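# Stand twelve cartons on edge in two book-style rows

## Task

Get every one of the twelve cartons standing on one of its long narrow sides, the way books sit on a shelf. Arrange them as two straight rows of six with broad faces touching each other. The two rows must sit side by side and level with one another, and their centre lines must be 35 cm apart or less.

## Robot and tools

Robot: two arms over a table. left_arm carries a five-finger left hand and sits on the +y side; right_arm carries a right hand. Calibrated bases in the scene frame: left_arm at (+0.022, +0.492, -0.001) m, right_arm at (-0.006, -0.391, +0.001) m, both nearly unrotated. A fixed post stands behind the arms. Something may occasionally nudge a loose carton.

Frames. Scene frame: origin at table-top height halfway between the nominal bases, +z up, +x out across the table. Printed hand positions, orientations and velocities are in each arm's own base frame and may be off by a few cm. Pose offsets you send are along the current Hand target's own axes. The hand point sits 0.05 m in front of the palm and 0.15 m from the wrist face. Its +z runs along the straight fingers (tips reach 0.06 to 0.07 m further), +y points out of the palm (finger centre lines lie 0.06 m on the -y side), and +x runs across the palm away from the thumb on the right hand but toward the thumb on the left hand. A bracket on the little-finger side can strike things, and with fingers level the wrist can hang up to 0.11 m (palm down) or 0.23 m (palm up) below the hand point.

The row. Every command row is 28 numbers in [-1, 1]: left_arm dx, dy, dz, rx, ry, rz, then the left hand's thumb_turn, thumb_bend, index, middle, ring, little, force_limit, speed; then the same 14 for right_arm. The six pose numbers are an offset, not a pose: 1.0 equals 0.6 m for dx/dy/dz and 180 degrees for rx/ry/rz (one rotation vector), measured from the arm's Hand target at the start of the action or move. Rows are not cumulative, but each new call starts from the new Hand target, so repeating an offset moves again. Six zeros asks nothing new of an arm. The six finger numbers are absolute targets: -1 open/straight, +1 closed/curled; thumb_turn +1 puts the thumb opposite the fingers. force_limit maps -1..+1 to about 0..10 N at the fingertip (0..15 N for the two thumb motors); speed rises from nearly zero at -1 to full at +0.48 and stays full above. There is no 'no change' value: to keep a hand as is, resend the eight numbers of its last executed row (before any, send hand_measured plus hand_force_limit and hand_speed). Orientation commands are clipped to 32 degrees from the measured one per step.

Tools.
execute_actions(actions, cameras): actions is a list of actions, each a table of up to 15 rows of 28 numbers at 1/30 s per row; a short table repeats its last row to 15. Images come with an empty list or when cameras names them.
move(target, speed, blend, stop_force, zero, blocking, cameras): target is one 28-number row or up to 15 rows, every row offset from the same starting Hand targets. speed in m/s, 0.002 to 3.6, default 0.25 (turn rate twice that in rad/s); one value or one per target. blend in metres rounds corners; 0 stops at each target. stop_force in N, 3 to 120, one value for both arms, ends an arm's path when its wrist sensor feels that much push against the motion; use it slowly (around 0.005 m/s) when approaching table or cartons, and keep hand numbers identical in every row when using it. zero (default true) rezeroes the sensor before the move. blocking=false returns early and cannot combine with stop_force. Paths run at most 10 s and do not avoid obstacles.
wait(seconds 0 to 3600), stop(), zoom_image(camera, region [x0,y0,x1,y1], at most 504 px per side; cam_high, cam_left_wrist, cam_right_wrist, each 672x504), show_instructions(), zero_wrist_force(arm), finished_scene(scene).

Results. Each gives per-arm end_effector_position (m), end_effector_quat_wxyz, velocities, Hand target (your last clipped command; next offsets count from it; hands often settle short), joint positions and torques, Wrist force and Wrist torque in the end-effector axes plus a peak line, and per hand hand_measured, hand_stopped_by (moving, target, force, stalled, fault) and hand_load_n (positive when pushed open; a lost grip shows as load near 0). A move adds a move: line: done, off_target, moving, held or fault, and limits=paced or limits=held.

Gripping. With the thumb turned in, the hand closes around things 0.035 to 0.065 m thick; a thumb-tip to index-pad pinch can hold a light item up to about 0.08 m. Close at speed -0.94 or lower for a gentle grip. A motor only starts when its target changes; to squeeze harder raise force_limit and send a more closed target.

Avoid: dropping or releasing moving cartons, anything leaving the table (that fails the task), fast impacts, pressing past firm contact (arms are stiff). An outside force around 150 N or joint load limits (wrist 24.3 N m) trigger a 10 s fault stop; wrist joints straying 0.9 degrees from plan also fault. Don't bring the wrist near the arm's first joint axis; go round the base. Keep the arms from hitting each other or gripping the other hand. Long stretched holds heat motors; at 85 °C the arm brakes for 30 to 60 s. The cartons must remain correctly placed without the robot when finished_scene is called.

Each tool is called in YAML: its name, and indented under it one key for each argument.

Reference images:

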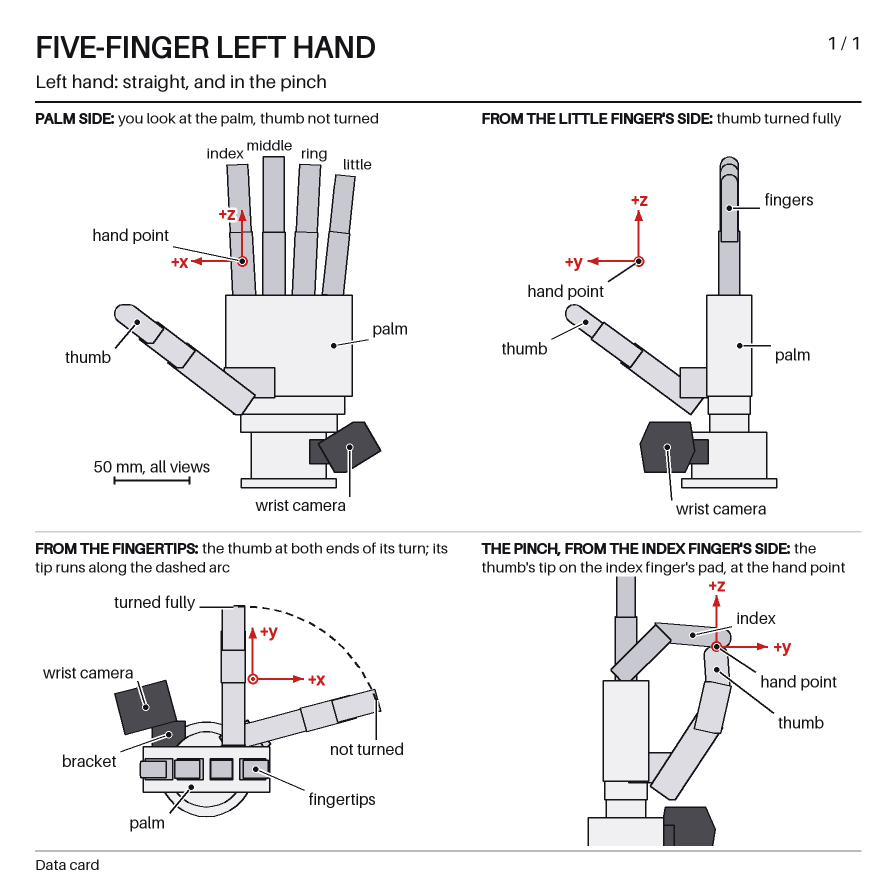

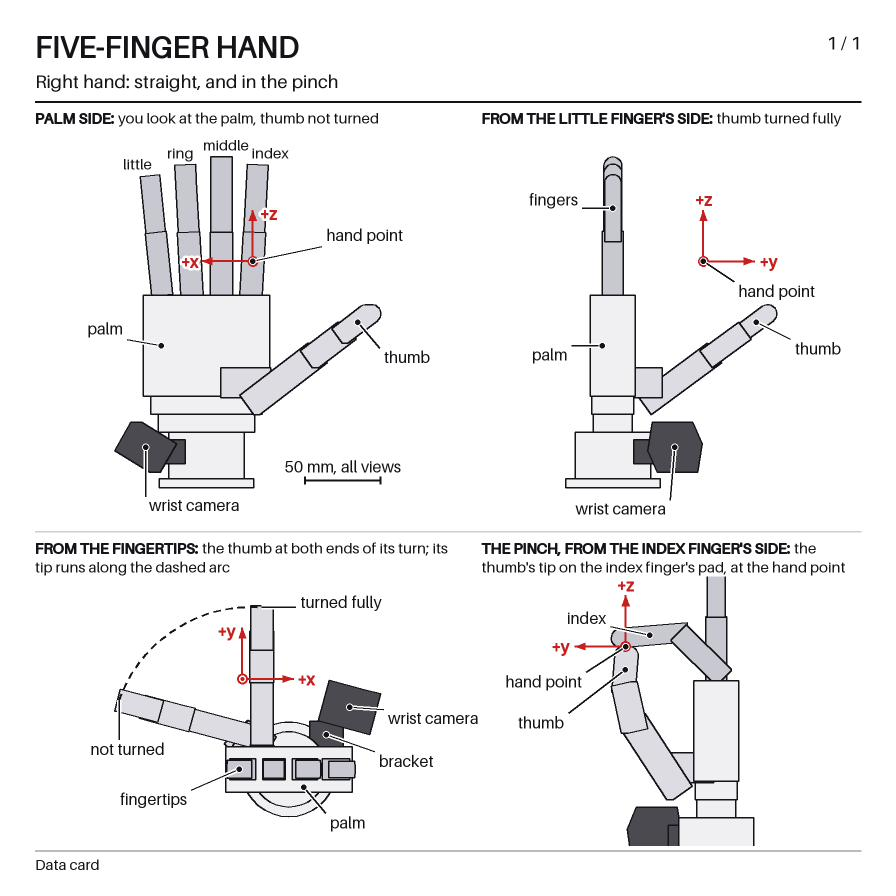

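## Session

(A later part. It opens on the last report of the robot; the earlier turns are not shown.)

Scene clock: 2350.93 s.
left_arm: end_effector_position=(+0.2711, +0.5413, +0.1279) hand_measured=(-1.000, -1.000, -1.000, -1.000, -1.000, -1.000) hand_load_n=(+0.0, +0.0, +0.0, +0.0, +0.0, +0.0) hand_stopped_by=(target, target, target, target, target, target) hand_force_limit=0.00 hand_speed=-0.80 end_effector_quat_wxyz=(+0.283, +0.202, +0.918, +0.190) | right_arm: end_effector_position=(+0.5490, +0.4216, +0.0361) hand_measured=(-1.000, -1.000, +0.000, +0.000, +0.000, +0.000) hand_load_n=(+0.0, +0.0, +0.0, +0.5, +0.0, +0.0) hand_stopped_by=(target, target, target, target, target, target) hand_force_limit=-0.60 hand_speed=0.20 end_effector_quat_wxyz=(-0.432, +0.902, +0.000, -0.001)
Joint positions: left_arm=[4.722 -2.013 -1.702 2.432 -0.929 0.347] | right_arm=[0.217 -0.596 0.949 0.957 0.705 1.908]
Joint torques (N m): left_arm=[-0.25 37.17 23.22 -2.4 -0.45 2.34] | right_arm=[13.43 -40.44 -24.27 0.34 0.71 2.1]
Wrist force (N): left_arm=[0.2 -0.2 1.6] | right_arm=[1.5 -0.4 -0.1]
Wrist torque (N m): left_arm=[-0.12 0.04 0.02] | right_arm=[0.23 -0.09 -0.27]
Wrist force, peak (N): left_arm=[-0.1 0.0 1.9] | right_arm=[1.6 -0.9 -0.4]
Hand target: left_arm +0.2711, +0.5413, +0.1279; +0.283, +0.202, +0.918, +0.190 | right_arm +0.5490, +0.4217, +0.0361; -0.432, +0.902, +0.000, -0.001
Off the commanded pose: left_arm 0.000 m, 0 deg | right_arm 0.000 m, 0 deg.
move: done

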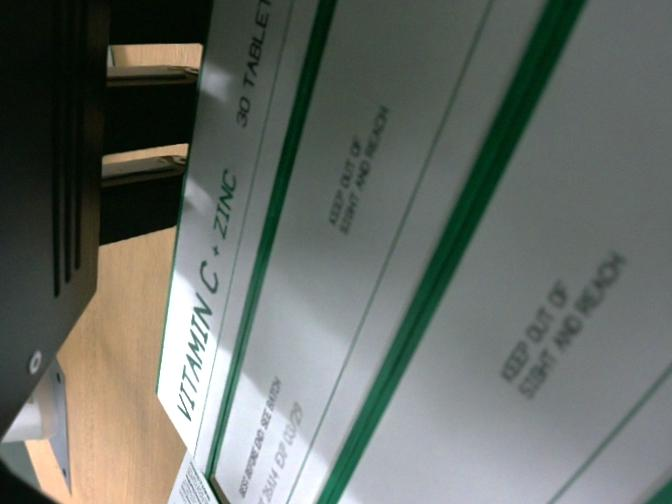

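move:
  target:
    - [0,0,0,0,0,0,-1,-1,-1,-1,-1,-1,0,-0.8,0,-0.1202,-0.0899,0,0,0,-1,-1,0,0,0,0,-0.6,0.2]
    - [0,0,0,0,0,0,-1,-1,-1,-1,-1,-1,0,-0.8,-0.1067,0.0238,-0.3867,0,0,0,-1,-1,0,0,0,0,-0.6,0.2]
  speed: [0.15,0.25]
  blend: [0.02,0]
  cameras: ["cam_right_wrist","cam_high"]

Scene clock: 2400.93 s.
left_arm: end_effector_position=(+0.2711, +0.5413, +0.1279) hand_measured=(-1.000, -1.000, -1.000, -1.000, -1.000, -1.000) hand_load_n=(+0.0, +0.0, +0.0, +0.0, +0.0, +0.0) hand_stopped_by=(target, target, target, target, target, target) hand_force_limit=0.00 hand_speed=-0.80 end_effector_quat_wxyz=(+0.283, +0.202, +0.918, +0.190) | right_arm: end_effector_position=(+0.4852, +0.2319, +0.1702) hand_measured=(-1.000, -1.000, +0.000, +0.000, +0.000, +0.000) hand_load_n=(+0.0, +0.0, +0.0, +0.0, +0.0, +0.0) hand_stopped_by=(target, target, target, target, target, target) hand_force_limit=-0.60 hand_speed=0.20 end_effector_quat_wxyz=(-0.432, +0.902, +0.000, +0.000) end_effector_velocity=(+0.000, +0.000, +0.000) end_effector_angular_velocity=(+0.000, -0.002, +0.002)
Joint positions: left_arm=[4.722 -2.013 -1.702 2.432 -0.929 0.347] | right_arm=[-0.115 -0.966 1.365 1.315 0.685 1.387]
Joint velocities: left_arm=[within noise] | right_arm=[-0.001 0 0.002 0.001 0 -0.005]
Joint torques (N m): left_arm=[-0.6 36.38 22.86 -2.31 -0.37 2.36] | right_arm=[-11.71 -46.12 -8.08 4.27 -3.16 -1.94]
Wrist force (N): left_arm=[0.1 -0.1 1.4] | right_arm=[1.6 -0.5 0.0]
Wrist torque (N m): left_arm=[-0.09 0.05 0.00] | right_arm=[0.22 -0.12 -0.31]
Wrist force, peak (N): left_arm=[0.1 -0.1 2.0] | right_arm=[1.6 -2.0 0.0]
Hand target: left_arm +0.2711, +0.5413, +0.1279; +0.283, +0.202, +0.918, +0.190 | right_arm +0.4852, +0.2318, +0.1703; -0.432, +0.902, +0.000, -0.001
Off the commanded pose: left_arm 0.000 m, 0 deg | right_arm 0.000 m, 0 deg.
move: done
Images, in order (width x height): cam_high 672x504, cam_right_wrist 672x504.

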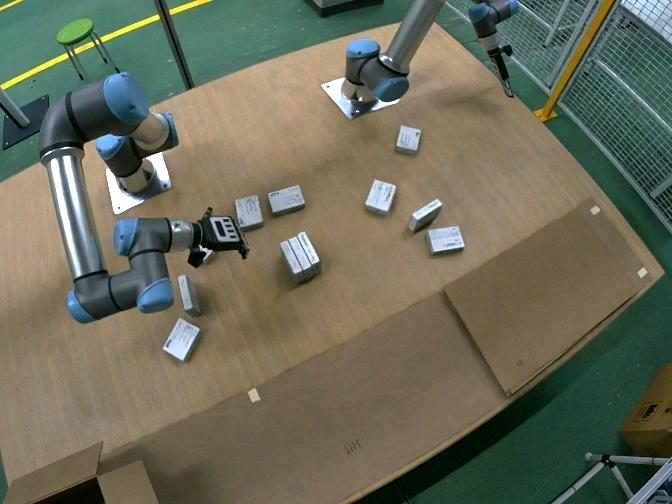

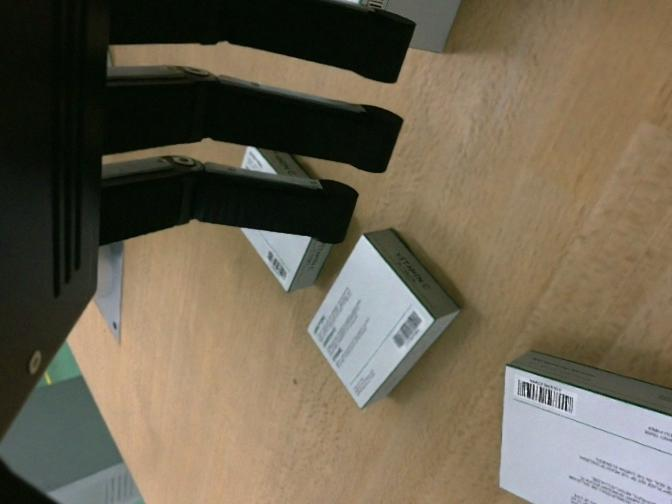

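move:
  target: [0,0,0,0,0,0,-1,-1,-1,-1,-1,-1,0,-0.8,0,0,0,0,0,0,-1,-1,1,1,1,1,-0.6,0.3]
  cameras: ["cam_right_wrist"]

zoom_image:
  camera: "cam_right_wrist"
  region: [150, 50, 654, 504]

Scene clock: 2429.23 s.
left_arm: end_effector_position=(+0.2711, +0.5413, +0.1279) hand_measured=(-1.000, -1.000, -1.000, -1.000, -1.000, -1.000) hand_load_n=(+0.0, +0.0, +0.0, +0.0, +0.0, +0.0) hand_stopped_by=(target, target, target, target, target, target) hand_force_limit=0.00 hand_speed=-0.80 end_effector_quat_wxyz=(+0.283, +0.202, +0.918, +0.190) | right_arm: end_effector_position=(+0.4852, +0.2318, +0.1703) hand_measured=(-1.000, -1.000, +1.000, +1.000, +1.000, +1.000) hand_load_n=(+0.0, +0.0, +0.0, +0.0, +0.0, +0.5) hand_stopped_by=(target, target, target, target, target, target) hand_force_limit=-0.60 hand_speed=0.30 end_effector_quat_wxyz=(-0.432, +0.902, +0.000, -0.001)
Joint positions: left_arm=[4.722 -2.013 -1.702 2.432 -0.929 0.347] | right_arm=[-0.115 -0.966 1.366 1.315 0.685 1.387]
Joint torques (N m): left_arm=[-0.24 37.37 23.17 -2.35 -0.48 2.38] | right_arm=[-12.55 -45.95 -8.77 4.29 -2.69 -2.11]
Wrist force (N): left_arm=[0.2 -0.4 1.5] | right_arm=[1.3 -0.7 -0.1]
Wrist torque (N m): left_arm=[-0.13 0.04 0.02] | right_arm=[0.22 -0.08 -0.30]
Wrist force, peak (N): left_arm=[0.0 0.0 2.0] | right_arm=[1.7 -0.7 -0.2]
Hand target: left_arm +0.2711, +0.5413, +0.1279; +0.283, +0.202, +0.918, +0.190 | right_arm +0.4852, +0.2318, +0.1703; -0.432, +0.902, +0.000, -0.001
Off the commanded pose: left_arm 0.000 m, 0 deg | right_arm 0.000 m, 0 deg.
move: done

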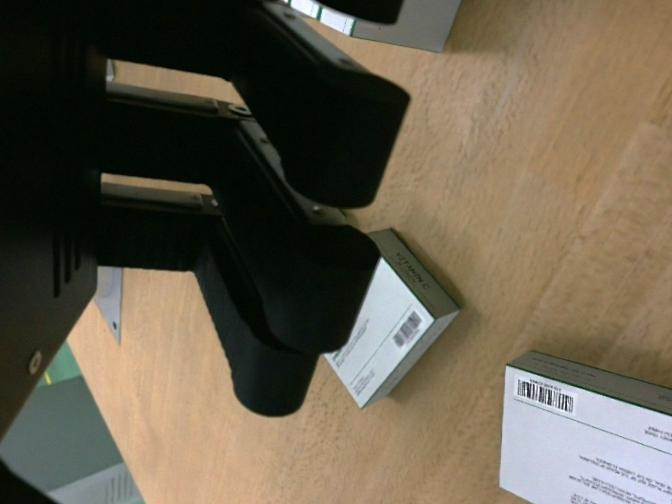

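Scaled by 1.000.

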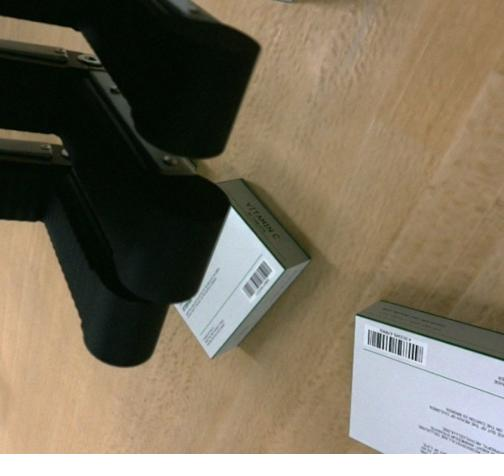

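move:
  target: [0,0,0,0,0,0,-1,-1,-1,-1,-1,-1,0,-0.8,-0.1818,0.0443,0.211,0,0.0542,0.0434,0.78,-1,-0.4,1,1,1,-0.75,0.2]
  cameras: ["cam_right_wrist"]

Scene clock: 2462.60 s.
left_arm: end_effector_position=(+0.2711, +0.5413, +0.1279) hand_measured=(-1.000, -1.000, -1.000, -1.000, -1.000, -1.000) hand_load_n=(+0.0, +0.0, +0.0, +0.0, +0.0, +0.0) hand_stopped_by=(target, target, target, target, target, target) hand_force_limit=0.00 hand_speed=-0.80 end_effector_quat_wxyz=(+0.283, +0.202, +0.918, +0.190) | right_arm: end_effector_position=(+0.3761, +0.3138, +0.0704) hand_measured=(+0.780, -1.000, -0.400, +1.000, +1.000, +1.000) hand_load_n=(+0.0, +0.0, +0.0, +0.0, +0.0, +0.0) hand_stopped_by=(target, target, target, target, target, target) hand_force_limit=-0.75 hand_speed=0.20 end_effector_quat_wxyz=(-0.430, +0.896, -0.098, +0.047) end_effector_velocity=(+0.000, +0.000, -0.001) end_effector_angular_velocity=(+0.001, +0.001, -0.004)
Joint positions: left_arm=[4.722 -2.013 -1.702 2.432 -0.929 0.347] | right_arm=[0.054 -1.16 1.84 0.569 0.721 1.989]
Joint velocities: left_arm=[within noise] | right_arm=[0 0 0.003 -0.007 0 0.006]
Joint torques (N m): left_arm=[-0.77 37.68 23.13 -2.39 -0.39 2.42] | right_arm=[1.01 -26.94 -5.18 0.08 -2.1 1.9]
Wrist force (N): left_arm=[0.0 0.0 1.5] | right_arm=[1.1 -0.6 -0.5]
Wrist torque (N m): left_arm=[-0.09 0.06 0.00] | right_arm=[0.20 -0.03 -0.23]
Wrist force, peak (N): left_arm=[0.1 0.0 1.9] | right_arm=[2.8 -1.0 -1.8]
Hand target: left_arm +0.2711, +0.5413, +0.1279; +0.283, +0.202, +0.918, +0.190 | right_arm +0.3760, +0.3138, +0.0704; -0.430, +0.896, -0.098, +0.047
Off the commanded pose: left_arm 0.000 m, 0 deg | right_arm 0.000 m, 0 deg.
move: done

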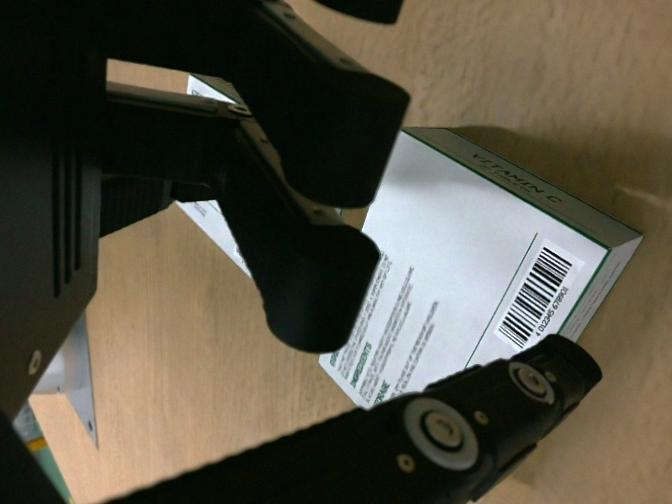

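move:
  target: [0,0,0,0,0,0,-1,-1,-1,-1,-1,-1,0,-0.8,0.0067,0.0598,0.0436,0,0,0,0.78,-1,-0.4,1,1,1,-0.75,0.2]
  speed: 0.06
  stop_force: 5

move:
  target: [0,0,0,0,0,0,-1,-1,-1,-1,-1,-1,0,-0.8,0,0,0,0,0,0,0.78,-0.6,0,1,1,1,-0.75,-0.95]
  cameras: ["cam_right_wrist"]

Scene clock: 2485.13 s.
left_arm: end_effector_position=(+0.2711, +0.5413, +0.1279) hand_measured=(-1.000, -1.000, -1.000, -1.000, -1.000, -1.000) hand_load_n=(+0.0, +0.0, +0.0, +0.0, +0.0, +0.0) hand_stopped_by=(target, target, target, target, target, target) hand_force_limit=0.00 hand_speed=-0.80 end_effector_quat_wxyz=(+0.283, +0.202, +0.918, +0.190) | right_arm: end_effector_position=(+0.3794, +0.3109, +0.0260) hand_measured=(+0.780, -1.000, -0.400, +1.000, +1.000, +1.000) hand_load_n=(-0.5, +0.0, +0.0, +0.0, +0.0, +0.0) hand_stopped_by=(target, target, target, target, target, target) hand_force_limit=-0.75 hand_speed=0.20 end_effector_quat_wxyz=(-0.430, +0.896, -0.098, +0.047)
Joint positions: left_arm=[4.722 -2.013 -1.702 2.432 -0.929 0.347] | right_arm=[0.046 -1.082 1.867 0.473 0.718 1.977]
Joint torques (N m): left_arm=[-0.62 37.16 22.95 -2.32 -0.4 2.42] | right_arm=[11.26 -35.3 -19.72 1.46 -0.98 1.96]
Wrist force (N): left_arm=[0.1 0.0 1.5] | right_arm=[1.2 -0.9 -0.3]
Wrist torque (N m): left_arm=[-0.07 0.05 0.00] | right_arm=[0.15 -0.06 -0.18]
Wrist force, peak (N): left_arm=[0.1 -0.4 1.9] | right_arm=[1.4 -1.1 -0.8]
Hand target: left_arm +0.2711, +0.5413, +0.1279; +0.283, +0.202, +0.918, +0.190 | right_arm +0.3794, +0.3109, +0.0260; -0.430, +0.896, -0.098, +0.047
Off the commanded pose: left_arm 0.000 m, 0 deg | right_arm 0.000 m, 0 deg.
move: done

Scene clock: 2486.47 s.
left_arm: end_effector_position=(+0.2711, +0.5413, +0.1279) hand_measured=(-1.000, -1.000, -1.000, -1.000, -1.000, -1.000) hand_load_n=(+0.0, +0.0, +0.0, +0.0, +0.0, +0.0) hand_stopped_by=(target, target, target, target, target, target) hand_force_limit=0.00 hand_speed=-0.80 end_effector_quat_wxyz=(+0.283, +0.202, +0.918, +0.190) | right_arm: end_effector_position=(+0.3794, +0.3109, +0.0260) hand_measured=(+0.780, -0.918, -0.244, +1.000, +1.000, +1.000) hand_load_n=(+0.0, +1.5, +1.5, +0.0, +0.0, +0.0) hand_stopped_by=(target, force, force, target, target, target) hand_force_limit=-0.75 hand_speed=-0.95 end_effector_quat_wxyz=(-0.430, +0.896, -0.098, +0.047)
Joint positions: left_arm=[4.722 -2.013 -1.702 2.432 -0.929 0.347] | right_arm=[0.046 -1.082 1.867 0.473 0.718 1.977]
Joint torques (N m): left_arm=[-0.78 36.94 23.12 -2.4 -0.62 2.44] | right_arm=[13.39 -38.26 -20.73 0.48 0.1 2.21]
Wrist force (N): left_arm=[0.0 0.0 1.5] | right_arm=[1.2 -0.4 -0.1]
Wrist torque (N m): left_arm=[-0.09 0.07 0.00] | right_arm=[0.20 -0.07 -0.17]
Wrist force, peak (N): left_arm=[0.3 0.1 1.9] | right_arm=[1.5 -0.7 -0.5]
Hand target: left_arm +0.2711, +0.5413, +0.1279; +0.283, +0.202, +0.918, +0.190 | right_arm +0.3794, +0.3109, +0.0260; -0.430, +0.896, -0.098, +0.047
Off the commanded pose: left_arm 0.000 m, 0 deg | right_arm 0.000 m, 0 deg.
move: done

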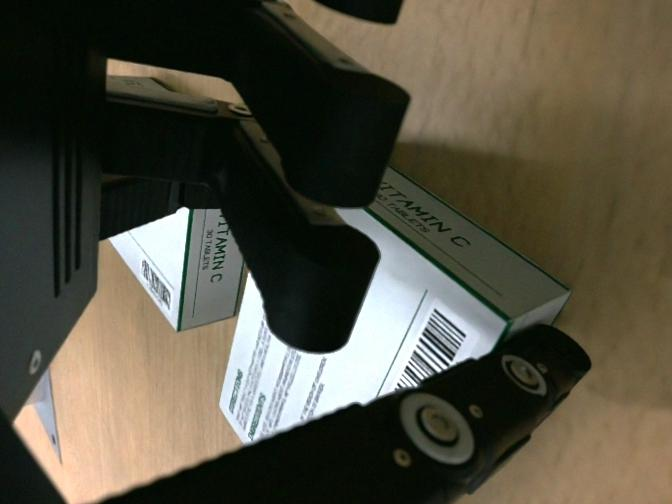

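move:
  target:
    - [0,0,0,0,0,0,-1,-1,-1,-1,-1,-1,0,-0.8,-0.0118,-0.0287,-0.0230,0,0,0,0.78,-0.6,0,1,1,1,-0.75,-0.95]
    - [0,0,0,0,0,0,-1,-1,-1,-1,-1,-1,0,-0.8,-0.0328,-0.0541,-0.0433,0,0,0,0.78,-0.6,0,1,1,1,-0.75,-0.95]
    - [0,0,0,0,0,0,-1,-1,-1,-1,-1,-1,0,-0.8,-0.0615,-0.0744,-0.0596,0,0,0,0.78,-0.6,0,1,1,1,-0.75,-0.95]
    - [0,0,0,0,0,0,-1,-1,-1,-1,-1,-1,0,-0.8,-0.0960,-0.0881,-0.0706,0,0,0,0.78,-0.6,0,1,1,1,-0.75,-0.95]
    - [0,0,0,0,0,0,-1,-1,-1,-1,-1,-1,0,-0.8,-0.1340,-0.0944,-0.0756,0,0,0,0.78,-0.6,0,1,1,1,-0.75,-0.95]
    - [0,0,0,0,0,0,-1,-1,-1,-1,-1,-1,0,-0.8,-0.1725,-0.0930,-0.0745,0,0,0,0.78,-0.6,0,1,1,1,-0.75,-0.95]
  speed: 0.05
  blend: 0.005
  cameras: ["cam_right_wrist"]

move:
  target: [0,0,0,0,0,0,-1,-1,-1,-1,-1,-1,0,-0.8,-0.055,0.0045,0.0036,0,0,0,0.78,-0.6,0,1,1,1,-0.75,-0.95]
  speed: 0.04
  cameras: ["cam_right_wrist"]

Scene clock: 2528.47 s.
left_arm: end_effector_position=(+0.2711, +0.5413, +0.1279) hand_measured=(-1.000, -1.000, -1.000, -1.000, -1.000, -1.000) hand_load_n=(+0.0, +0.0, +0.0, +0.0, +0.0, +0.0) hand_stopped_by=(target, target, target, target, target, target) hand_force_limit=0.00 hand_speed=-0.80 end_effector_quat_wxyz=(+0.283, +0.202, +0.918, +0.190) | right_arm: end_effector_position=(+0.2784, +0.3334, +0.0976) hand_measured=(+0.780, -0.918, -0.244, +1.000, +1.000, +1.000) hand_load_n=(+0.0, +2.0, +1.5, +0.0, +0.0, +0.0) hand_stopped_by=(target, force, force, target, target, target) hand_force_limit=-0.75 hand_speed=-0.95 end_effector_quat_wxyz=(-0.430, +0.896, -0.098, +0.047)
Joint positions: left_arm=[4.722 -2.013 -1.702 2.432 -0.929 0.347] | right_arm=[0.139 -1.389 2.046 0.504 0.752 2.108]
Joint torques (N m): left_arm=[-0.39 36.83 23.4 -2.43 -0.56 2.47] | right_arm=[-13.32 -12.8 -21.74 3.85 -2.25 -2.13]
Wrist force (N): left_arm=[-0.2 -0.2 1.7] | right_arm=[1.4 -1.0 -0.7]
Wrist torque (N m): left_arm=[-0.13 0.10 0.00] | right_arm=[0.19 -0.07 -0.28]
Wrist force, peak (N): left_arm=[-0.1 0.1 1.9] | right_arm=[1.4 -1.0 -0.8]
Hand target: left_arm +0.2711, +0.5413, +0.1279; +0.283, +0.202, +0.918, +0.190 | right_arm +0.2784, +0.3334, +0.0976; -0.430, +0.896, -0.098, +0.047
Off the commanded pose: left_arm 0.000 m, 0 deg | right_arm 0.000 m, 0 deg.
move: done

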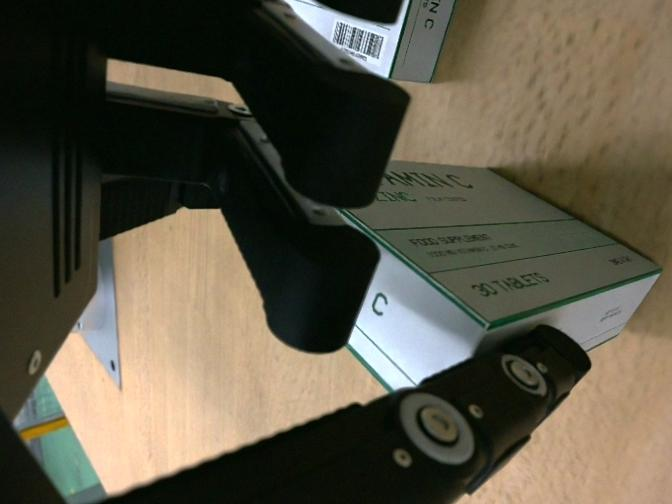

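Scene clock: 2529.57 s.
left_arm: end_effector_position=(+0.2711, +0.5413, +0.1279) hand_measured=(-1.000, -1.000, -1.000, -1.000, -1.000, -1.000) hand_load_n=(+0.0, -0.5, +0.0, +0.0, +0.0, +0.0) hand_stopped_by=(target, target, target, target, target, target) hand_force_limit=0.00 hand_speed=-0.80 end_effector_quat_wxyz=(+0.283, +0.202, +0.918, +0.190) | right_arm: end_effector_position=(+0.2461, +0.3405, +0.0941) hand_measured=(+0.780, -0.918, -0.244, +1.000, +1.000, +1.000) hand_load_n=(+0.0, +1.5, +1.5, +0.0, +0.0, +0.0) hand_stopped_by=(target, force, force, target, target, target) hand_force_limit=-0.75 hand_speed=-0.95 end_effector_quat_wxyz=(-0.430, +0.896, -0.098, +0.047) end_effector_velocity=(+0.003, -0.001, +0.000) end_effector_angular_velocity=(-0.002, -0.002, +0.001)
Joint positions: left_arm=[4.722 -2.013 -1.702 2.432 -0.929 0.347] | right_arm=[0.182 -1.446 2.114 0.452 0.77 2.165]
Joint velocities: left_arm=[within noise] | right_arm=[-0.003 0.005 -0.006 0.005 0 -0.007]
Joint torques (N m): left_arm=[-0.68 36.97 23.37 -2.37 -0.55 2.53] | right_arm=[-12.07 -10.77 -21.13 4.23 -2.34 -1.96]
Wrist force (N): left_arm=[0.2 0.0 1.6] | right_arm=[1.3 -0.5 -0.4]
Wrist torque (N m): left_arm=[-0.09 0.04 0.01] | right_arm=[0.23 -0.08 -0.32]
Wrist force, peak (N): left_arm=[0.1 -0.1 1.9] | right_arm=[2.0 -0.9 -0.7]
Hand target: left_arm +0.2711, +0.5413, +0.1279; +0.283, +0.202, +0.918, +0.190 | right_arm +0.2462, +0.3405, +0.0941; -0.430, +0.896, -0.098, +0.047
Off the commanded pose: left_arm 0.000 m, 0 deg | right_arm 0.000 m, 0 deg.
move: done

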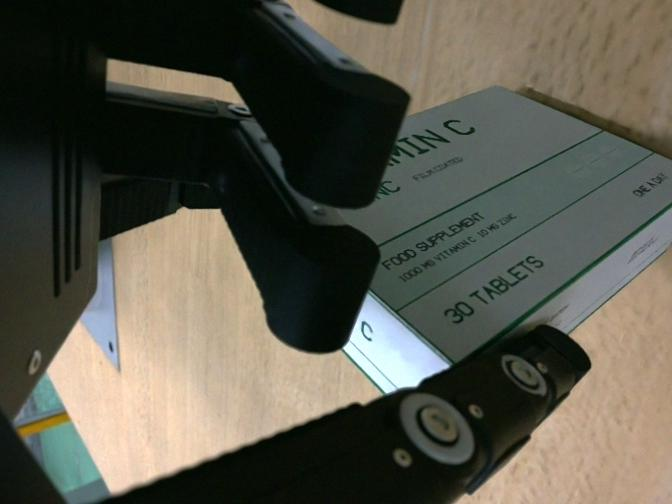

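move:
  target: [0,0,0,0,0,0,-1,-1,-1,-1,-1,-1,0,-0.8,0.035,0.0,0.0,0,0,0,0.78,-0.6,0,1,1,1,-0.75,-0.95]
  speed: 0.04
  cameras: ["cam_right_wrist"]

Scene clock: 2552.10 s.
left_arm: end_effector_position=(+0.2711, +0.5413, +0.1279) hand_measured=(-1.000, -1.000, -1.000, -1.000, -1.000, -1.000) hand_load_n=(+0.0, +0.0, +0.0, +0.0, +0.0, +0.0) hand_stopped_by=(target, target, target, target, target, target) hand_force_limit=0.00 hand_speed=-0.80 end_effector_quat_wxyz=(+0.283, +0.202, +0.918, +0.190) | right_arm: end_effector_position=(+0.2669, +0.3359, +0.0942) hand_measured=(+0.780, -0.918, -0.244, +1.000, +1.000, +1.000) hand_load_n=(+0.0, +1.5, +1.5, +0.0, +0.0, +0.0) hand_stopped_by=(target, force, force, target, target, target) hand_force_limit=-0.75 hand_speed=-0.95 end_effector_quat_wxyz=(-0.430, +0.896, -0.098, +0.047) end_effector_velocity=(-0.002, +0.001, +0.000) end_effector_angular_velocity=(+0.002, +0.001, -0.001)
Joint positions: left_arm=[4.722 -2.013 -1.702 2.432 -0.929 0.347] | right_arm=[0.153 -1.406 2.074 0.479 0.757 2.127]
Joint velocities: left_arm=[within noise] | right_arm=[0.003 -0.005 0.004 -0.003 0 0.006]
Joint torques (N m): left_arm=[-0.47 37.09 23.63 -2.31 -0.52 2.66] | right_arm=[13.96 -27.89 -7 -0.2 -0.44 2.3]
Wrist force (N): left_arm=[0.2 0.3 1.7] | right_arm=[1.4 -0.4 0.0]
Wrist torque (N m): left_arm=[-0.05 0.04 0.00] | right_arm=[0.21 -0.09 -0.22]
Wrist force, peak (N): left_arm=[0.1 0.0 2.0] | right_arm=[1.0 -1.6 -1.9]
Hand target: left_arm +0.2711, +0.5413, +0.1279; +0.283, +0.202, +0.918, +0.190 | right_arm +0.2667, +0.3359, +0.0941; -0.430, +0.896, -0.098, +0.047
Off the commanded pose: left_arm 0.000 m, 0 deg | right_arm 0.000 m, 0 deg.
move: done

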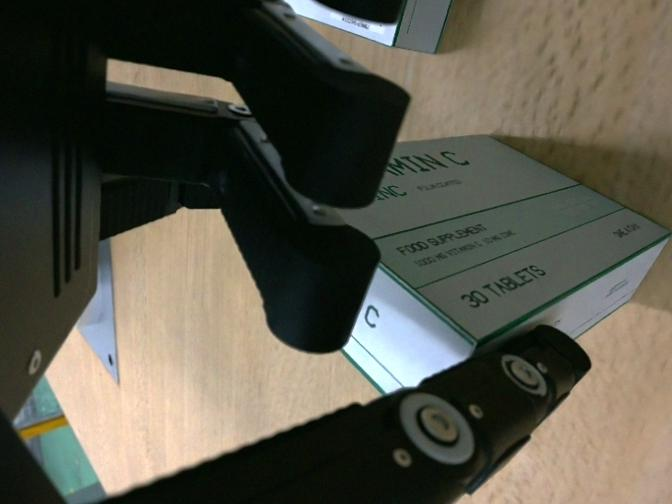

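move:
  target: [0,0,0,0,0,0,-1,-1,-1,-1,-1,-1,0,-0.8,0.0085,0.0,0.0,0,0,0,0.78,-0.6,0,1,1,1,-0.75,-0.95]
  speed: 0.03
  cameras: ["cam_right_wrist"]

zoom_image:
  camera: "cam_right_wrist"
  region: [330, 80, 672, 420]

Scene clock: 2569.03 s.
left_arm: end_effector_position=(+0.2711, +0.5413, +0.1279) hand_measured=(-1.000, -1.000, -1.000, -1.000, -1.000, -1.000) hand_load_n=(+0.0, +0.0, +0.0, +0.0, +0.0, +0.0) hand_stopped_by=(target, target, target, target, target, target) hand_force_limit=0.00 hand_speed=-0.80 end_effector_quat_wxyz=(+0.283, +0.202, +0.918, +0.190) | right_arm: end_effector_position=(+0.2718, +0.3348, +0.0942) hand_measured=(+0.780, -0.918, -0.244, +1.000, +1.000, +1.000) hand_load_n=(-0.5, +1.5, +1.5, +0.0, +0.0, +0.0) hand_stopped_by=(target, force, force, target, target, target) hand_force_limit=-0.75 hand_speed=-0.95 end_effector_quat_wxyz=(-0.430, +0.896, -0.098, +0.047)
Joint positions: left_arm=[4.722 -2.013 -1.702 2.432 -0.929 0.347] | right_arm=[0.147 -1.396 2.064 0.486 0.755 2.119]
Joint torques (N m): left_arm=[-0.29 36.92 23.4 -2.27 -0.51 2.55] | right_arm=[10.96 -27.76 -6.65 -0.11 -0.58 1.99]
Wrist force (N): left_arm=[0.1 0.0 1.6] | right_arm=[1.2 -0.3 -0.1]
Wrist torque (N m): left_arm=[-0.10 0.06 0.01] | right_arm=[0.23 -0.05 -0.22]
Wrist force, peak (N): left_arm=[-0.2 -0.3 1.9] | right_arm=[1.7 -0.7 -0.2]
Hand target: left_arm +0.2711, +0.5413, +0.1279; +0.283, +0.202, +0.918, +0.190 | right_arm +0.2717, +0.3348, +0.0941; -0.430, +0.896, -0.098, +0.047
Off the commanded pose: left_arm 0.000 m, 0 deg | right_arm 0.000 m, 0 deg.
move: done

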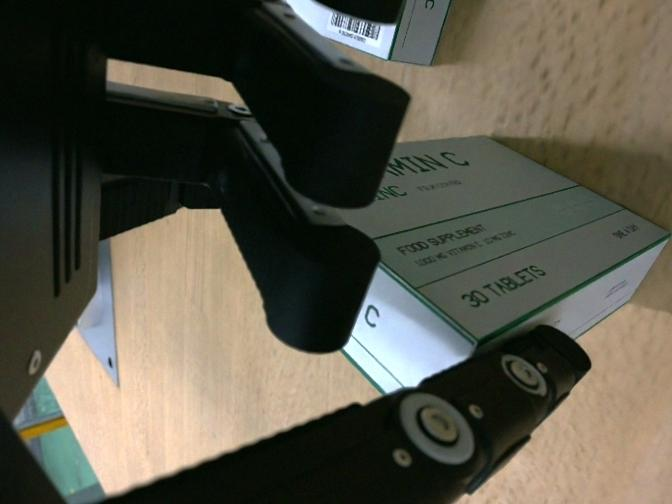

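Scaled by 1.474 from the camera's image (finer frame: 960x720).

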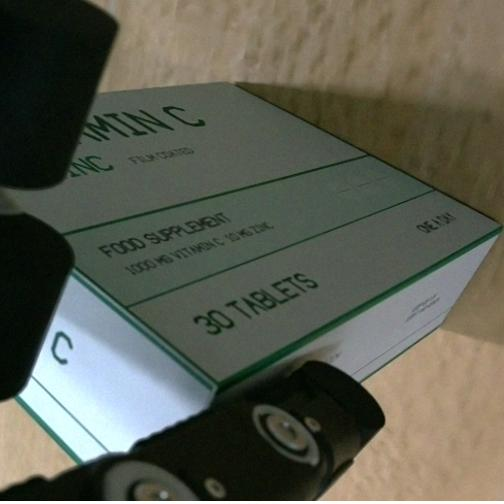

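move:
  target: [0,0,0,0,0,0,-1,-1,-1,-1,-1,-1,0,-0.8,0.0,0.0033,0.0026,0,0,0,0.78,-0.6,0,1,1,1,-0.75,-0.95]
  speed: 0.02
  cameras: ["cam_right_wrist"]

zoom_image:
  camera: "cam_right_wrist"
  region: [330, 80, 672, 420]

Scene clock: 2583.67 s.
left_arm: end_effector_position=(+0.2711, +0.5413, +0.1279) hand_measured=(-1.000, -1.000, -1.000, -1.000, -1.000, -1.000) hand_load_n=(+0.0, -0.5, +0.0, +0.0, +0.0, +0.0) hand_stopped_by=(target, target, target, target, target, target) hand_force_limit=0.00 hand_speed=-0.80 end_effector_quat_wxyz=(+0.283, +0.202, +0.918, +0.190) | right_arm: end_effector_position=(+0.2716, +0.3348, +0.0915) hand_measured=(+0.780, -0.918, -0.244, +1.000, +1.000, +1.000) hand_load_n=(+0.0, +1.5, +1.5, +0.0, +0.0, +0.0) hand_stopped_by=(target, force, force, target, target, target) hand_force_limit=-0.75 hand_speed=-0.95 end_effector_quat_wxyz=(-0.430, +0.896, -0.098, +0.047)
Joint positions: left_arm=[4.722 -2.013 -1.702 2.432 -0.929 0.347] | right_arm=[0.147 -1.392 2.067 0.478 0.755 2.119]
Joint torques (N m): left_arm=[-0.76 36.68 23.61 -2.37 -0.6 2.57] | right_arm=[0.47 -27.46 -21.26 4.04 -0.42 -1.51]
Wrist force (N): left_arm=[-0.1 -0.1 1.9] | right_arm=[1.5 -1.5 -1.0]
Wrist torque (N m): left_arm=[-0.12 0.10 -0.01] | right_arm=[0.17 -0.07 -0.24]
Wrist force, peak (N): left_arm=[-0.3 0.0 1.9] | right_arm=[1.7 -1.8 -1.7]
Hand target: left_arm +0.2711, +0.5413, +0.1279; +0.283, +0.202, +0.918, +0.190 | right_arm +0.2717, +0.3348, +0.0916; -0.430, +0.896, -0.098, +0.047
Off the commanded pose: left_arm 0.000 m, 0 deg | right_arm 0.000 m, 0 deg.
move: done

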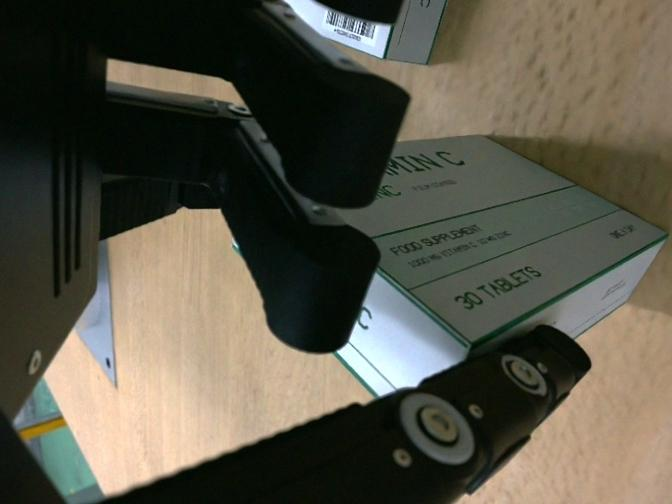

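Scaled by 1.474 from the camera's image (finer frame: 960x720).

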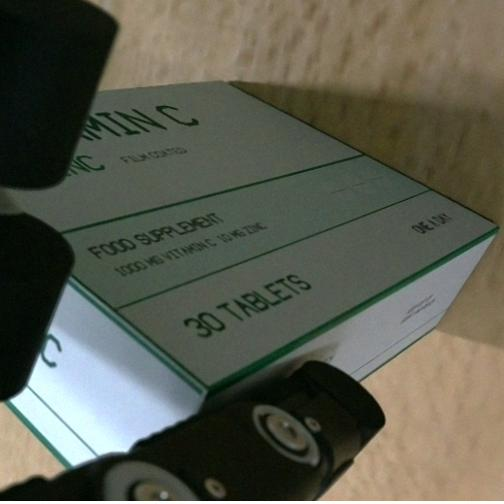

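move:
  target:
    - [0,0,0,0,0,0,-1,-1,-1,-1,-1,-1,0,-0.8,0.0,0,0,0,0,0,0.78,-1,-0.45,1,1,1,-0.75,-0.85]
    - [0,0,0,0,0,0,-1,-1,-1,-1,-1,-1,0,-0.8,0.0,-0.13,-0.1042,0,0,0,0.78,-1,-0.45,1,1,1,-0.75,-0.85]
  speed: [0.02,0.12]
  cameras: ["cam_right_wrist"]

Scene clock: 2598.40 s.
left_arm: end_effector_position=(+0.2711, +0.5413, +0.1279) hand_measured=(-1.000, -1.000, -1.000, -1.000, -1.000, -1.000) hand_load_n=(+0.0, +0.0, +0.0, +0.0, +0.0, +0.0) hand_stopped_by=(target, target, target, target, target, target) hand_force_limit=0.00 hand_speed=-0.80 end_effector_quat_wxyz=(+0.283, +0.202, +0.918, +0.190) | right_arm: end_effector_position=(+0.2718, +0.3349, +0.1915) hand_measured=(+0.780, -1.000, -0.450, +1.000, +1.000, +1.000) hand_load_n=(+0.0, +0.0, +0.0, +0.0, +0.0, +0.0) hand_stopped_by=(target, target, target, target, target, target) hand_force_limit=-0.75 hand_speed=-0.85 end_effector_quat_wxyz=(-0.430, +0.896, -0.098, +0.047)
Joint positions: left_arm=[4.722 -2.013 -1.702 2.432 -0.929 0.347] | right_arm=[0.148 -1.524 1.92 0.756 0.755 2.119]
Joint torques (N m): left_arm=[-0.61 37.15 23.88 -2.33 -0.49 2.67] | right_arm=[-14.86 -16.94 -20.27 3.61 -1.6 -1.85]
Wrist force (N): left_arm=[0.0 -0.2 1.7] | right_arm=[1.5 -0.4 -0.4]
Wrist torque (N m): left_arm=[-0.11 0.06 0.01] | right_arm=[0.25 -0.10 -0.27]
Wrist force, peak (N): left_arm=[-0.1 0.0 1.9] | right_arm=[1.5 -1.8 -1.1]
Hand target: left_arm +0.2711, +0.5413, +0.1279; +0.283, +0.202, +0.918, +0.190 | right_arm +0.2718, +0.3349, +0.1916; -0.430, +0.896, -0.098, +0.047
Off the commanded pose: left_arm 0.000 m, 0 deg | right_arm 0.000 m, 0 deg.
move: done

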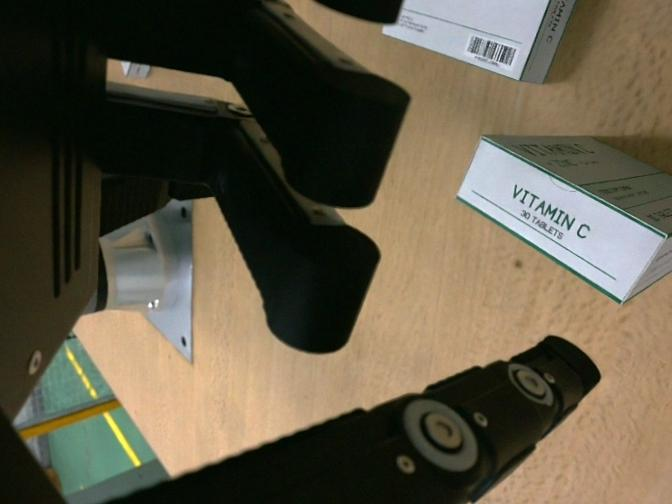

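move:
  target: [0,0,0,0,0,0,-1,-1,-1,-1,-1,-1,0,-0.8,0.0077,-0.0072,0.009,0,0.39,0.3125,0.78,-0.65,-0.25,1,1,1,-0.75,0]
  speed: 0.4
  cameras: ["cam_right_wrist"]

Scene clock: 2623.80 s.
left_arm: end_effector_position=(+0.2711, +0.5413, +0.1279) hand_measured=(-1.000, -1.000, -1.000, -1.000, -1.000, -1.000) hand_load_n=(+0.0, +0.0, +0.0, +0.0, +0.0, +0.5) hand_stopped_by=(target, target, target, target, target, target) hand_force_limit=0.00 hand_speed=-0.80 end_effector_quat_wxyz=(+0.283, +0.202, +0.918, +0.190) | right_arm: end_effector_position=(+0.2777, +0.3407, +0.1916) hand_measured=(+0.780, -0.650, -0.250, +1.000, +1.000, +1.000) hand_load_n=(+0.0, +0.0, +0.0, +0.0, +0.0, +0.0) hand_stopped_by=(target, target, target, target, target, target) hand_force_limit=-0.75 hand_speed=0.00 end_effector_quat_wxyz=(+0.271, -0.565, +0.703, -0.337) end_effector_velocity=(+0.000, -0.001, -0.001) end_effector_angular_velocity=(-0.001, +0.001, -0.004)
Joint positions: left_arm=[4.722 -2.013 -1.702 2.432 -0.929 0.347] | right_arm=[0.868 -1.434 1.794 0.684 2.332 4.011]
Joint velocities: left_arm=[within noise] | right_arm=[0 0.001 0.002 0.002 0.002 0.005]
Joint torques (N m): left_arm=[-0.79 36.94 24.1 -2.41 -0.68 2.66] | right_arm=[-13.92 -15.03 -17.32 3.57 2.54 2.11]
Wrist force (N): left_arm=[0.0 -0.3 1.5] | right_arm=[1.2 -1.0 -0.3]
Wrist torque (N m): left_arm=[-0.13 0.07 0.01] | right_arm=[0.15 -0.08 -0.30]
Wrist force, peak (N): left_arm=[0.0 0.2 2.0] | right_arm=[1.8 -0.9 -0.4]
Hand target: left_arm +0.2711, +0.5413, +0.1279; +0.283, +0.202, +0.918, +0.190 | right_arm +0.2778, +0.3407, +0.1916; +0.271, -0.565, +0.703, -0.338
Off the commanded pose: left_arm 0.000 m, 0 deg | right_arm 0.000 m, 0 deg.
move: done

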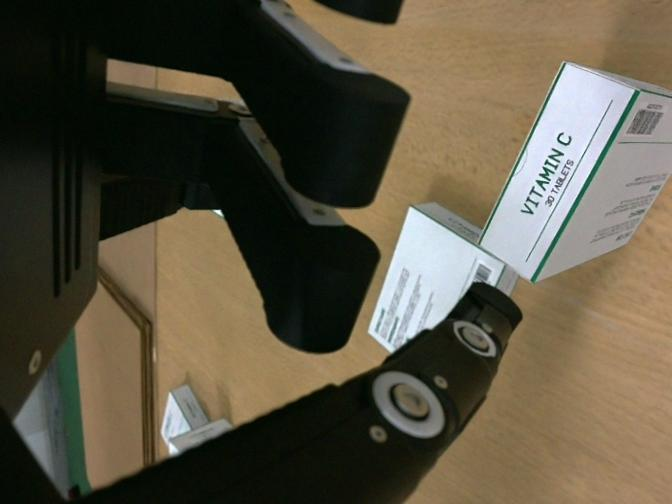

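move:
  target: [0,0,0,0,0,0,-1,-1,-1,-1,-1,-1,0,-0.8,-0.0017,0.1175,0.1027,0,0,0,0.78,-0.65,-0.25,1,1,1,-0.75,0]
  speed: 0.1
  stop_force: 5

move:
  target: [0,0,0,0,0,0,-1,-1,-1,-1,-1,-1,0,-0.8,0,0,0,0,0,0,0.78,-0.1,0.3,1,1,1,-0.78,-0.95]
  cameras: ["cam_right_wrist"]

Scene clock: 2643.83 s.
left_arm: end_effector_position=(+0.2711, +0.5413, +0.1279) hand_measured=(-1.000, -1.000, -1.000, -1.000, -1.000, -1.000) hand_load_n=(+0.0, +0.0, +0.0, +0.0, +0.0, +0.0) hand_stopped_by=(target, target, target, target, target, target) hand_force_limit=0.00 hand_speed=-0.80 end_effector_quat_wxyz=(+0.283, +0.202, +0.918, +0.190) | right_arm: end_effector_position=(+0.2819, +0.3407, +0.0980) hand_measured=(+0.780, -0.650, -0.250, +1.000, +1.000, +1.000) hand_load_n=(+0.0, +0.5, +0.0, +0.5, +0.0, +0.0) hand_stopped_by=(target, target, target, target, target, target) hand_force_limit=-0.75 hand_speed=0.00 end_effector_quat_wxyz=(+0.271, -0.565, +0.703, -0.338)
Joint positions: left_arm=[4.722 -2.013 -1.702 2.432 -0.929 0.347] | right_arm=[0.859 -1.326 1.929 0.434 2.328 4]
Joint torques (N m): left_arm=[-0.28 36.95 23.67 -2.4 -0.71 2.72] | right_arm=[9.56 -22.66 -22.48 -0.41 1.74 1.81]
Wrist force (N): left_arm=[0.1 0.0 1.4] | right_arm=[1.1 -0.7 -0.5]
Wrist torque (N m): left_arm=[-0.07 0.05 0.01] | right_arm=[0.21 -0.08 -0.20]
Wrist force, peak (N): left_arm=[0.0 -0.1 2.0] | right_arm=[1.3 -1.5 -0.9]
Hand target: left_arm +0.2711, +0.5413, +0.1279; +0.283, +0.202, +0.918, +0.190 | right_arm +0.2818, +0.3407, +0.0980; +0.271, -0.565, +0.703, -0.338
Off the commanded pose: left_arm 0.000 m, 0 deg | right_arm 0.000 m, 0 deg.
move: done

Scene clock: 2646.30 s.
left_arm: end_effector_position=(+0.2711, +0.5413, +0.1279) hand_measured=(-1.000, -1.000, -1.000, -1.000, -1.000, -1.000) hand_load_n=(+0.0, +0.0, +0.0, +0.0, +0.0, +0.0) hand_stopped_by=(target, target, target, target, target, target) hand_force_limit=0.00 hand_speed=-0.80 end_effector_quat_wxyz=(+0.283, +0.202, +0.918, +0.190) | right_arm: end_effector_position=(+0.2818, +0.3407, +0.0980) hand_measured=(+0.780, -0.486, +0.062, +1.000, +1.000, +1.000) hand_load_n=(+0.0, +1.5, +2.0, +0.0, +0.0, +0.0) hand_stopped_by=(target, force, force, target, target, target) hand_force_limit=-0.78 hand_speed=-0.95 end_effector_quat_wxyz=(+0.271, -0.565, +0.703, -0.338)
Joint positions: left_arm=[4.722 -2.013 -1.702 2.432 -0.929 0.347] | right_arm=[0.859 -1.326 1.929 0.434 2.328 4]
Joint torques (N m): left_arm=[-0.79 37.53 23.78 -2.41 -0.54 2.78] | right_arm=[11.6 -16.7 -22.78 -0.11 2.19 1.74]
Wrist force (N): left_arm=[-0.2 -0.1 1.5] | right_arm=[1.2 -0.7 -0.3]
Wrist torque (N m): left_arm=[-0.10 0.10 -0.01] | right_arm=[0.19 -0.10 -0.20]
Wrist force, peak (N): left_arm=[0.1 -0.2 2.1] | right_arm=[1.7 -0.7 -0.5]
Hand target: left_arm +0.2711, +0.5413, +0.1279; +0.283, +0.202, +0.918, +0.190 | right_arm +0.2818, +0.3407, +0.0980; +0.271, -0.565, +0.703, -0.338
Off the commanded pose: left_arm 0.000 m, 0 deg | right_arm 0.000 m, 0 deg.
move: done

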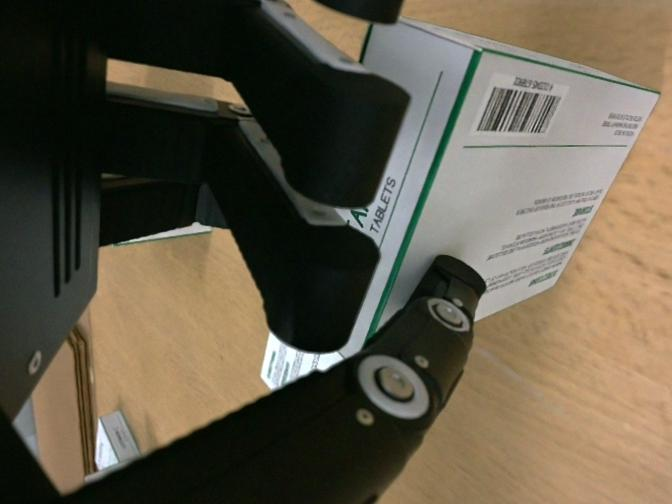

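move:
  target:
    - [0,0,0,0,0,0,-1,-1,-1,-1,-1,-1,0,-0.8,0,-0.13,-0.1042,0,0,0,0.78,-0.1,0.3,1,1,1,-0.78,-0.95]
    - [0,0,0,0,0,0,-1,-1,-1,-1,-1,-1,0,-0.8,-0.3187,-0.3144,0.1259,0,-0.4442,-0.3559,0.78,-0.1,0.3,1,1,1,-0.78,-0.95]
  speed: [0.1,0.3]
  blend: [0.02,0]
  cameras: ["cam_right_wrist","cam_high"]

Scene clock: 2666.27 s.
left_arm: end_effector_position=(+0.2711, +0.5413, +0.1279) hand_measured=(-1.000, -1.000, -1.000, -1.000, -1.000, -1.000) hand_load_n=(+0.0, +0.0, +0.0, +0.0, +0.0, +0.0) hand_stopped_by=(target, target, target, target, target, target) hand_force_limit=0.00 hand_speed=-0.80 end_effector_quat_wxyz=(+0.283, +0.202, +0.918, +0.190) | right_arm: end_effector_position=(+0.4959, +0.4894, +0.1976) hand_measured=(+0.780, -0.486, +0.062, +1.000, +1.000, +1.000) hand_load_n=(+0.0, +1.5, +1.5, +0.5, +0.0, +0.0) hand_stopped_by=(target, force, force, target, target, target) hand_force_limit=-0.78 hand_speed=-0.95 end_effector_quat_wxyz=(-0.432, +0.902, +0.000, +0.000)
Joint positions: left_arm=[4.722 -2.013 -1.702 2.432 -0.929 0.347] | right_arm=[0.347 -0.759 0.798 1.133 0.747 2.094]
Joint torques (N m): left_arm=[-0.74 37.14 24.55 -2.56 -0.7 2.7] | right_arm=[13.12 -37.29 -26.98 4.09 -2.68 -2.03]
Wrist force (N): left_arm=[-0.2 -0.3 1.6] | right_arm=[1.2 -0.2 0.0]
Wrist torque (N m): left_arm=[-0.14 0.09 0.00] | right_arm=[0.22 -0.07 -0.33]
Wrist force, peak (N): left_arm=[0.0 -0.1 2.0] | right_arm=[1.9 -0.5 -1.3]
Hand target: left_arm +0.2711, +0.5413, +0.1279; +0.283, +0.202, +0.918, +0.190 | right_arm +0.4958, +0.4895, +0.1976; -0.432, +0.902, +0.000, +0.000
Off the commanded pose: left_arm 0.000 m, 0 deg | right_arm 0.000 m, 0 deg.
move: done
Images, in order (width x height): cam_high 672x504, cam_right_wrist 672x504.

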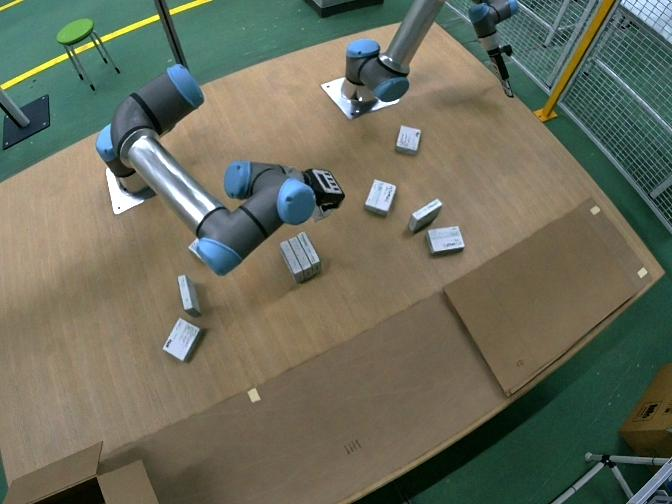

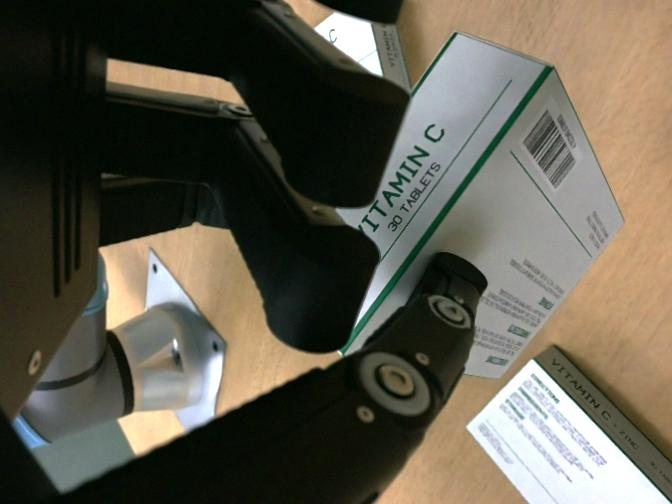

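move:
  target: [0,0,0,0,0,0,-1,-1,-1,-1,-1,-1,0,-0.8,0.005,0.1035,0.0829,0,0,0,0.78,-0.1,0.3,1,1,1,-0.78,-0.95]
  speed: 0.1
  cameras: ["cam_right_wrist"]

Scene clock: 2708.97 s.
left_arm: end_effector_position=(+0.2711, +0.5413, +0.1279) hand_measured=(-1.000, -1.000, -1.000, -1.000, -1.000, -1.000) hand_load_n=(+0.0, +0.0, +0.0, +0.0, +0.0, +0.0) hand_stopped_by=(target, target, target, target, target, target) hand_force_limit=0.00 hand_speed=-0.80 end_effector_quat_wxyz=(+0.283, +0.202, +0.918, +0.190) | right_arm: end_effector_position=(+0.4988, +0.4893, +0.1181) hand_measured=(+0.780, -0.486, +0.062, +1.000, +1.000, +1.000) hand_load_n=(+0.0, +1.5, +1.5, +0.0, +0.0, +0.0) hand_stopped_by=(target, force, force, target, target, target) hand_force_limit=-0.78 hand_speed=-0.95 end_effector_quat_wxyz=(-0.432, +0.902, +0.000, -0.001)
Joint positions: left_arm=[4.722 -2.013 -1.702 2.432 -0.929 0.347] | right_arm=[0.345 -0.72 0.933 0.961 0.746 2.091]
Joint torques (N m): left_arm=[-0.76 36.98 24.27 -2.36 -0.69 2.74] | right_arm=[-10.13 -52.27 -21.78 2.38 -2.71 1.89]
Wrist force (N): left_arm=[0.0 -0.4 1.6] | right_arm=[1.4 -0.1 -0.2]
Wrist torque (N m): left_arm=[-0.14 0.06 0.02] | right_arm=[0.25 -0.08 -0.17]
Wrist force, peak (N): left_arm=[0.0 -0.4 2.0] | right_arm=[1.3 -1.2 -0.6]
Hand target: left_arm +0.2711, +0.5413, +0.1279; +0.283, +0.202, +0.918, +0.190 | right_arm +0.4988, +0.4894, +0.1181; -0.432, +0.902, +0.000, +0.000
Off the commanded pose: left_arm 0.000 m, 0 deg | right_arm 0.000 m, 0 deg.
move: done

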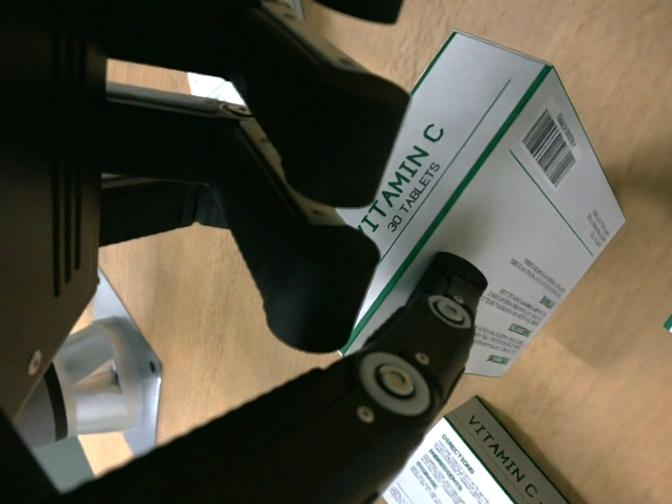

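move:
  target:
    - [0,0,0,0,0,0,-1,-1,-1,-1,-1,-1,0,-0.8,0,0.0092,0.0074,0,0,0,0.78,-0.1,0.3,1,1,1,-0.78,-0.95]
    - [0,0,0,0,0,0,-1,-1,-1,-1,-1,-1,0,-0.8,0.0397,0.0086,0.0069,0,0,0,0.78,-0.1,0.3,1,1,1,-0.78,-0.95]
    - [0,0,0,0,0,0,-1,-1,-1,-1,-1,-1,0,-0.8,0.0823,0.0161,0.0129,0,0,0,0.78,-0.1,0.3,1,1,1,-0.78,-0.95]
    - [0,0,0,0,0,0,-1,-1,-1,-1,-1,-1,0,-0.8,0.1210,0.0319,0.0255,0,0,0,0.78,-0.1,0.3,1,1,1,-0.78,-0.95]
    - [0,0,0,0,0,0,-1,-1,-1,-1,-1,-1,0,-0.8,0.1493,0.0515,0.0413,0,0,0,0.78,-0.1,0.3,1,1,1,-0.78,-0.95]
    - [0,0,0,0,0,0,-1,-1,-1,-1,-1,-1,0,-0.8,0.1718,0.0768,0.0616,0,0,0,0.78,-0.1,0.3,1,1,1,-0.78,-0.95]
  speed: 0.05
  blend: 0.004
  cameras: ["cam_right_wrist"]

Scene clock: 2726.83 s.
left_arm: end_effector_position=(+0.2711, +0.5413, +0.1279) hand_measured=(-1.000, -1.000, -1.000, -1.000, -1.000, -1.000) hand_load_n=(+0.0, +0.0, +0.0, +0.0, +0.0, +0.0) hand_stopped_by=(target, target, target, target, target, target) hand_force_limit=0.00 hand_speed=-0.80 end_effector_quat_wxyz=(+0.283, +0.202, +0.918, +0.190) | right_arm: end_effector_position=(+0.6018, +0.4893, +0.0589) hand_measured=(+0.780, -0.486, +0.062, +1.000, +1.000, +1.000) hand_load_n=(+0.0, +1.5, +1.5, +0.0, +0.0, +0.0) hand_stopped_by=(target, force, force, target, target, target) hand_force_limit=-0.78 hand_speed=-0.95 end_effector_quat_wxyz=(-0.432, +0.902, +0.000, -0.001) end_effector_velocity=(+0.000, +0.000, +0.000) end_effector_angular_velocity=(+0.000, +0.000, +0.000)
Joint positions: left_arm=[4.722 -2.013 -1.702 2.432 -0.929 0.347] | right_arm=[0.295 -0.318 0.316 1.227 0.728 2.023]
Joint velocities: left_arm=[within noise] | right_arm=[0 -0.003 0.005 -0.003 0 0]
Joint torques (N m): left_arm=[-0.12 37.09 24.15 -2.37 -0.69 2.82] | right_arm=[3.27 -61.58 -9.58 0.52 -1.85 -1.28]
Wrist force (N): left_arm=[-0.1 -0.2 1.3] | right_arm=[1.4 -0.6 -0.3]
Wrist torque (N m): left_arm=[-0.09 0.08 0.00] | right_arm=[0.20 -0.08 -0.17]
Wrist force, peak (N): left_arm=[-0.2 -0.3 2.1] | right_arm=[1.5 -1.9 -1.3]
Hand target: left_arm +0.2711, +0.5413, +0.1279; +0.283, +0.202, +0.918, +0.190 | right_arm +0.6018, +0.4894, +0.0589; -0.432, +0.902, +0.000, +0.000
Off the commanded pose: left_arm 0.000 m, 0 deg | right_arm 0.000 m, 0 deg.
move: done; blend cut to 0.0035 m at target 1

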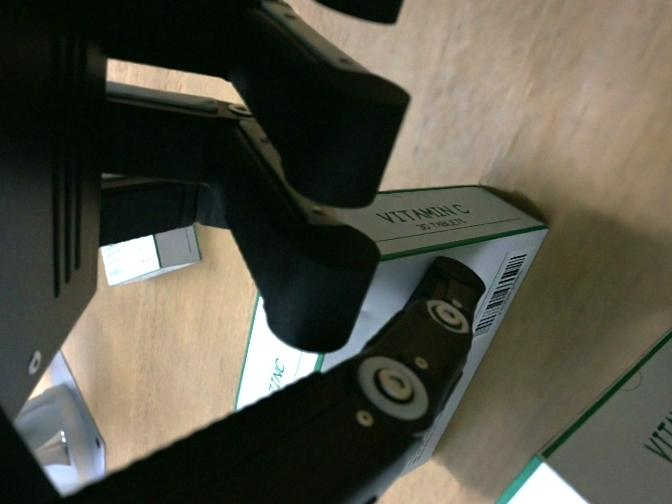

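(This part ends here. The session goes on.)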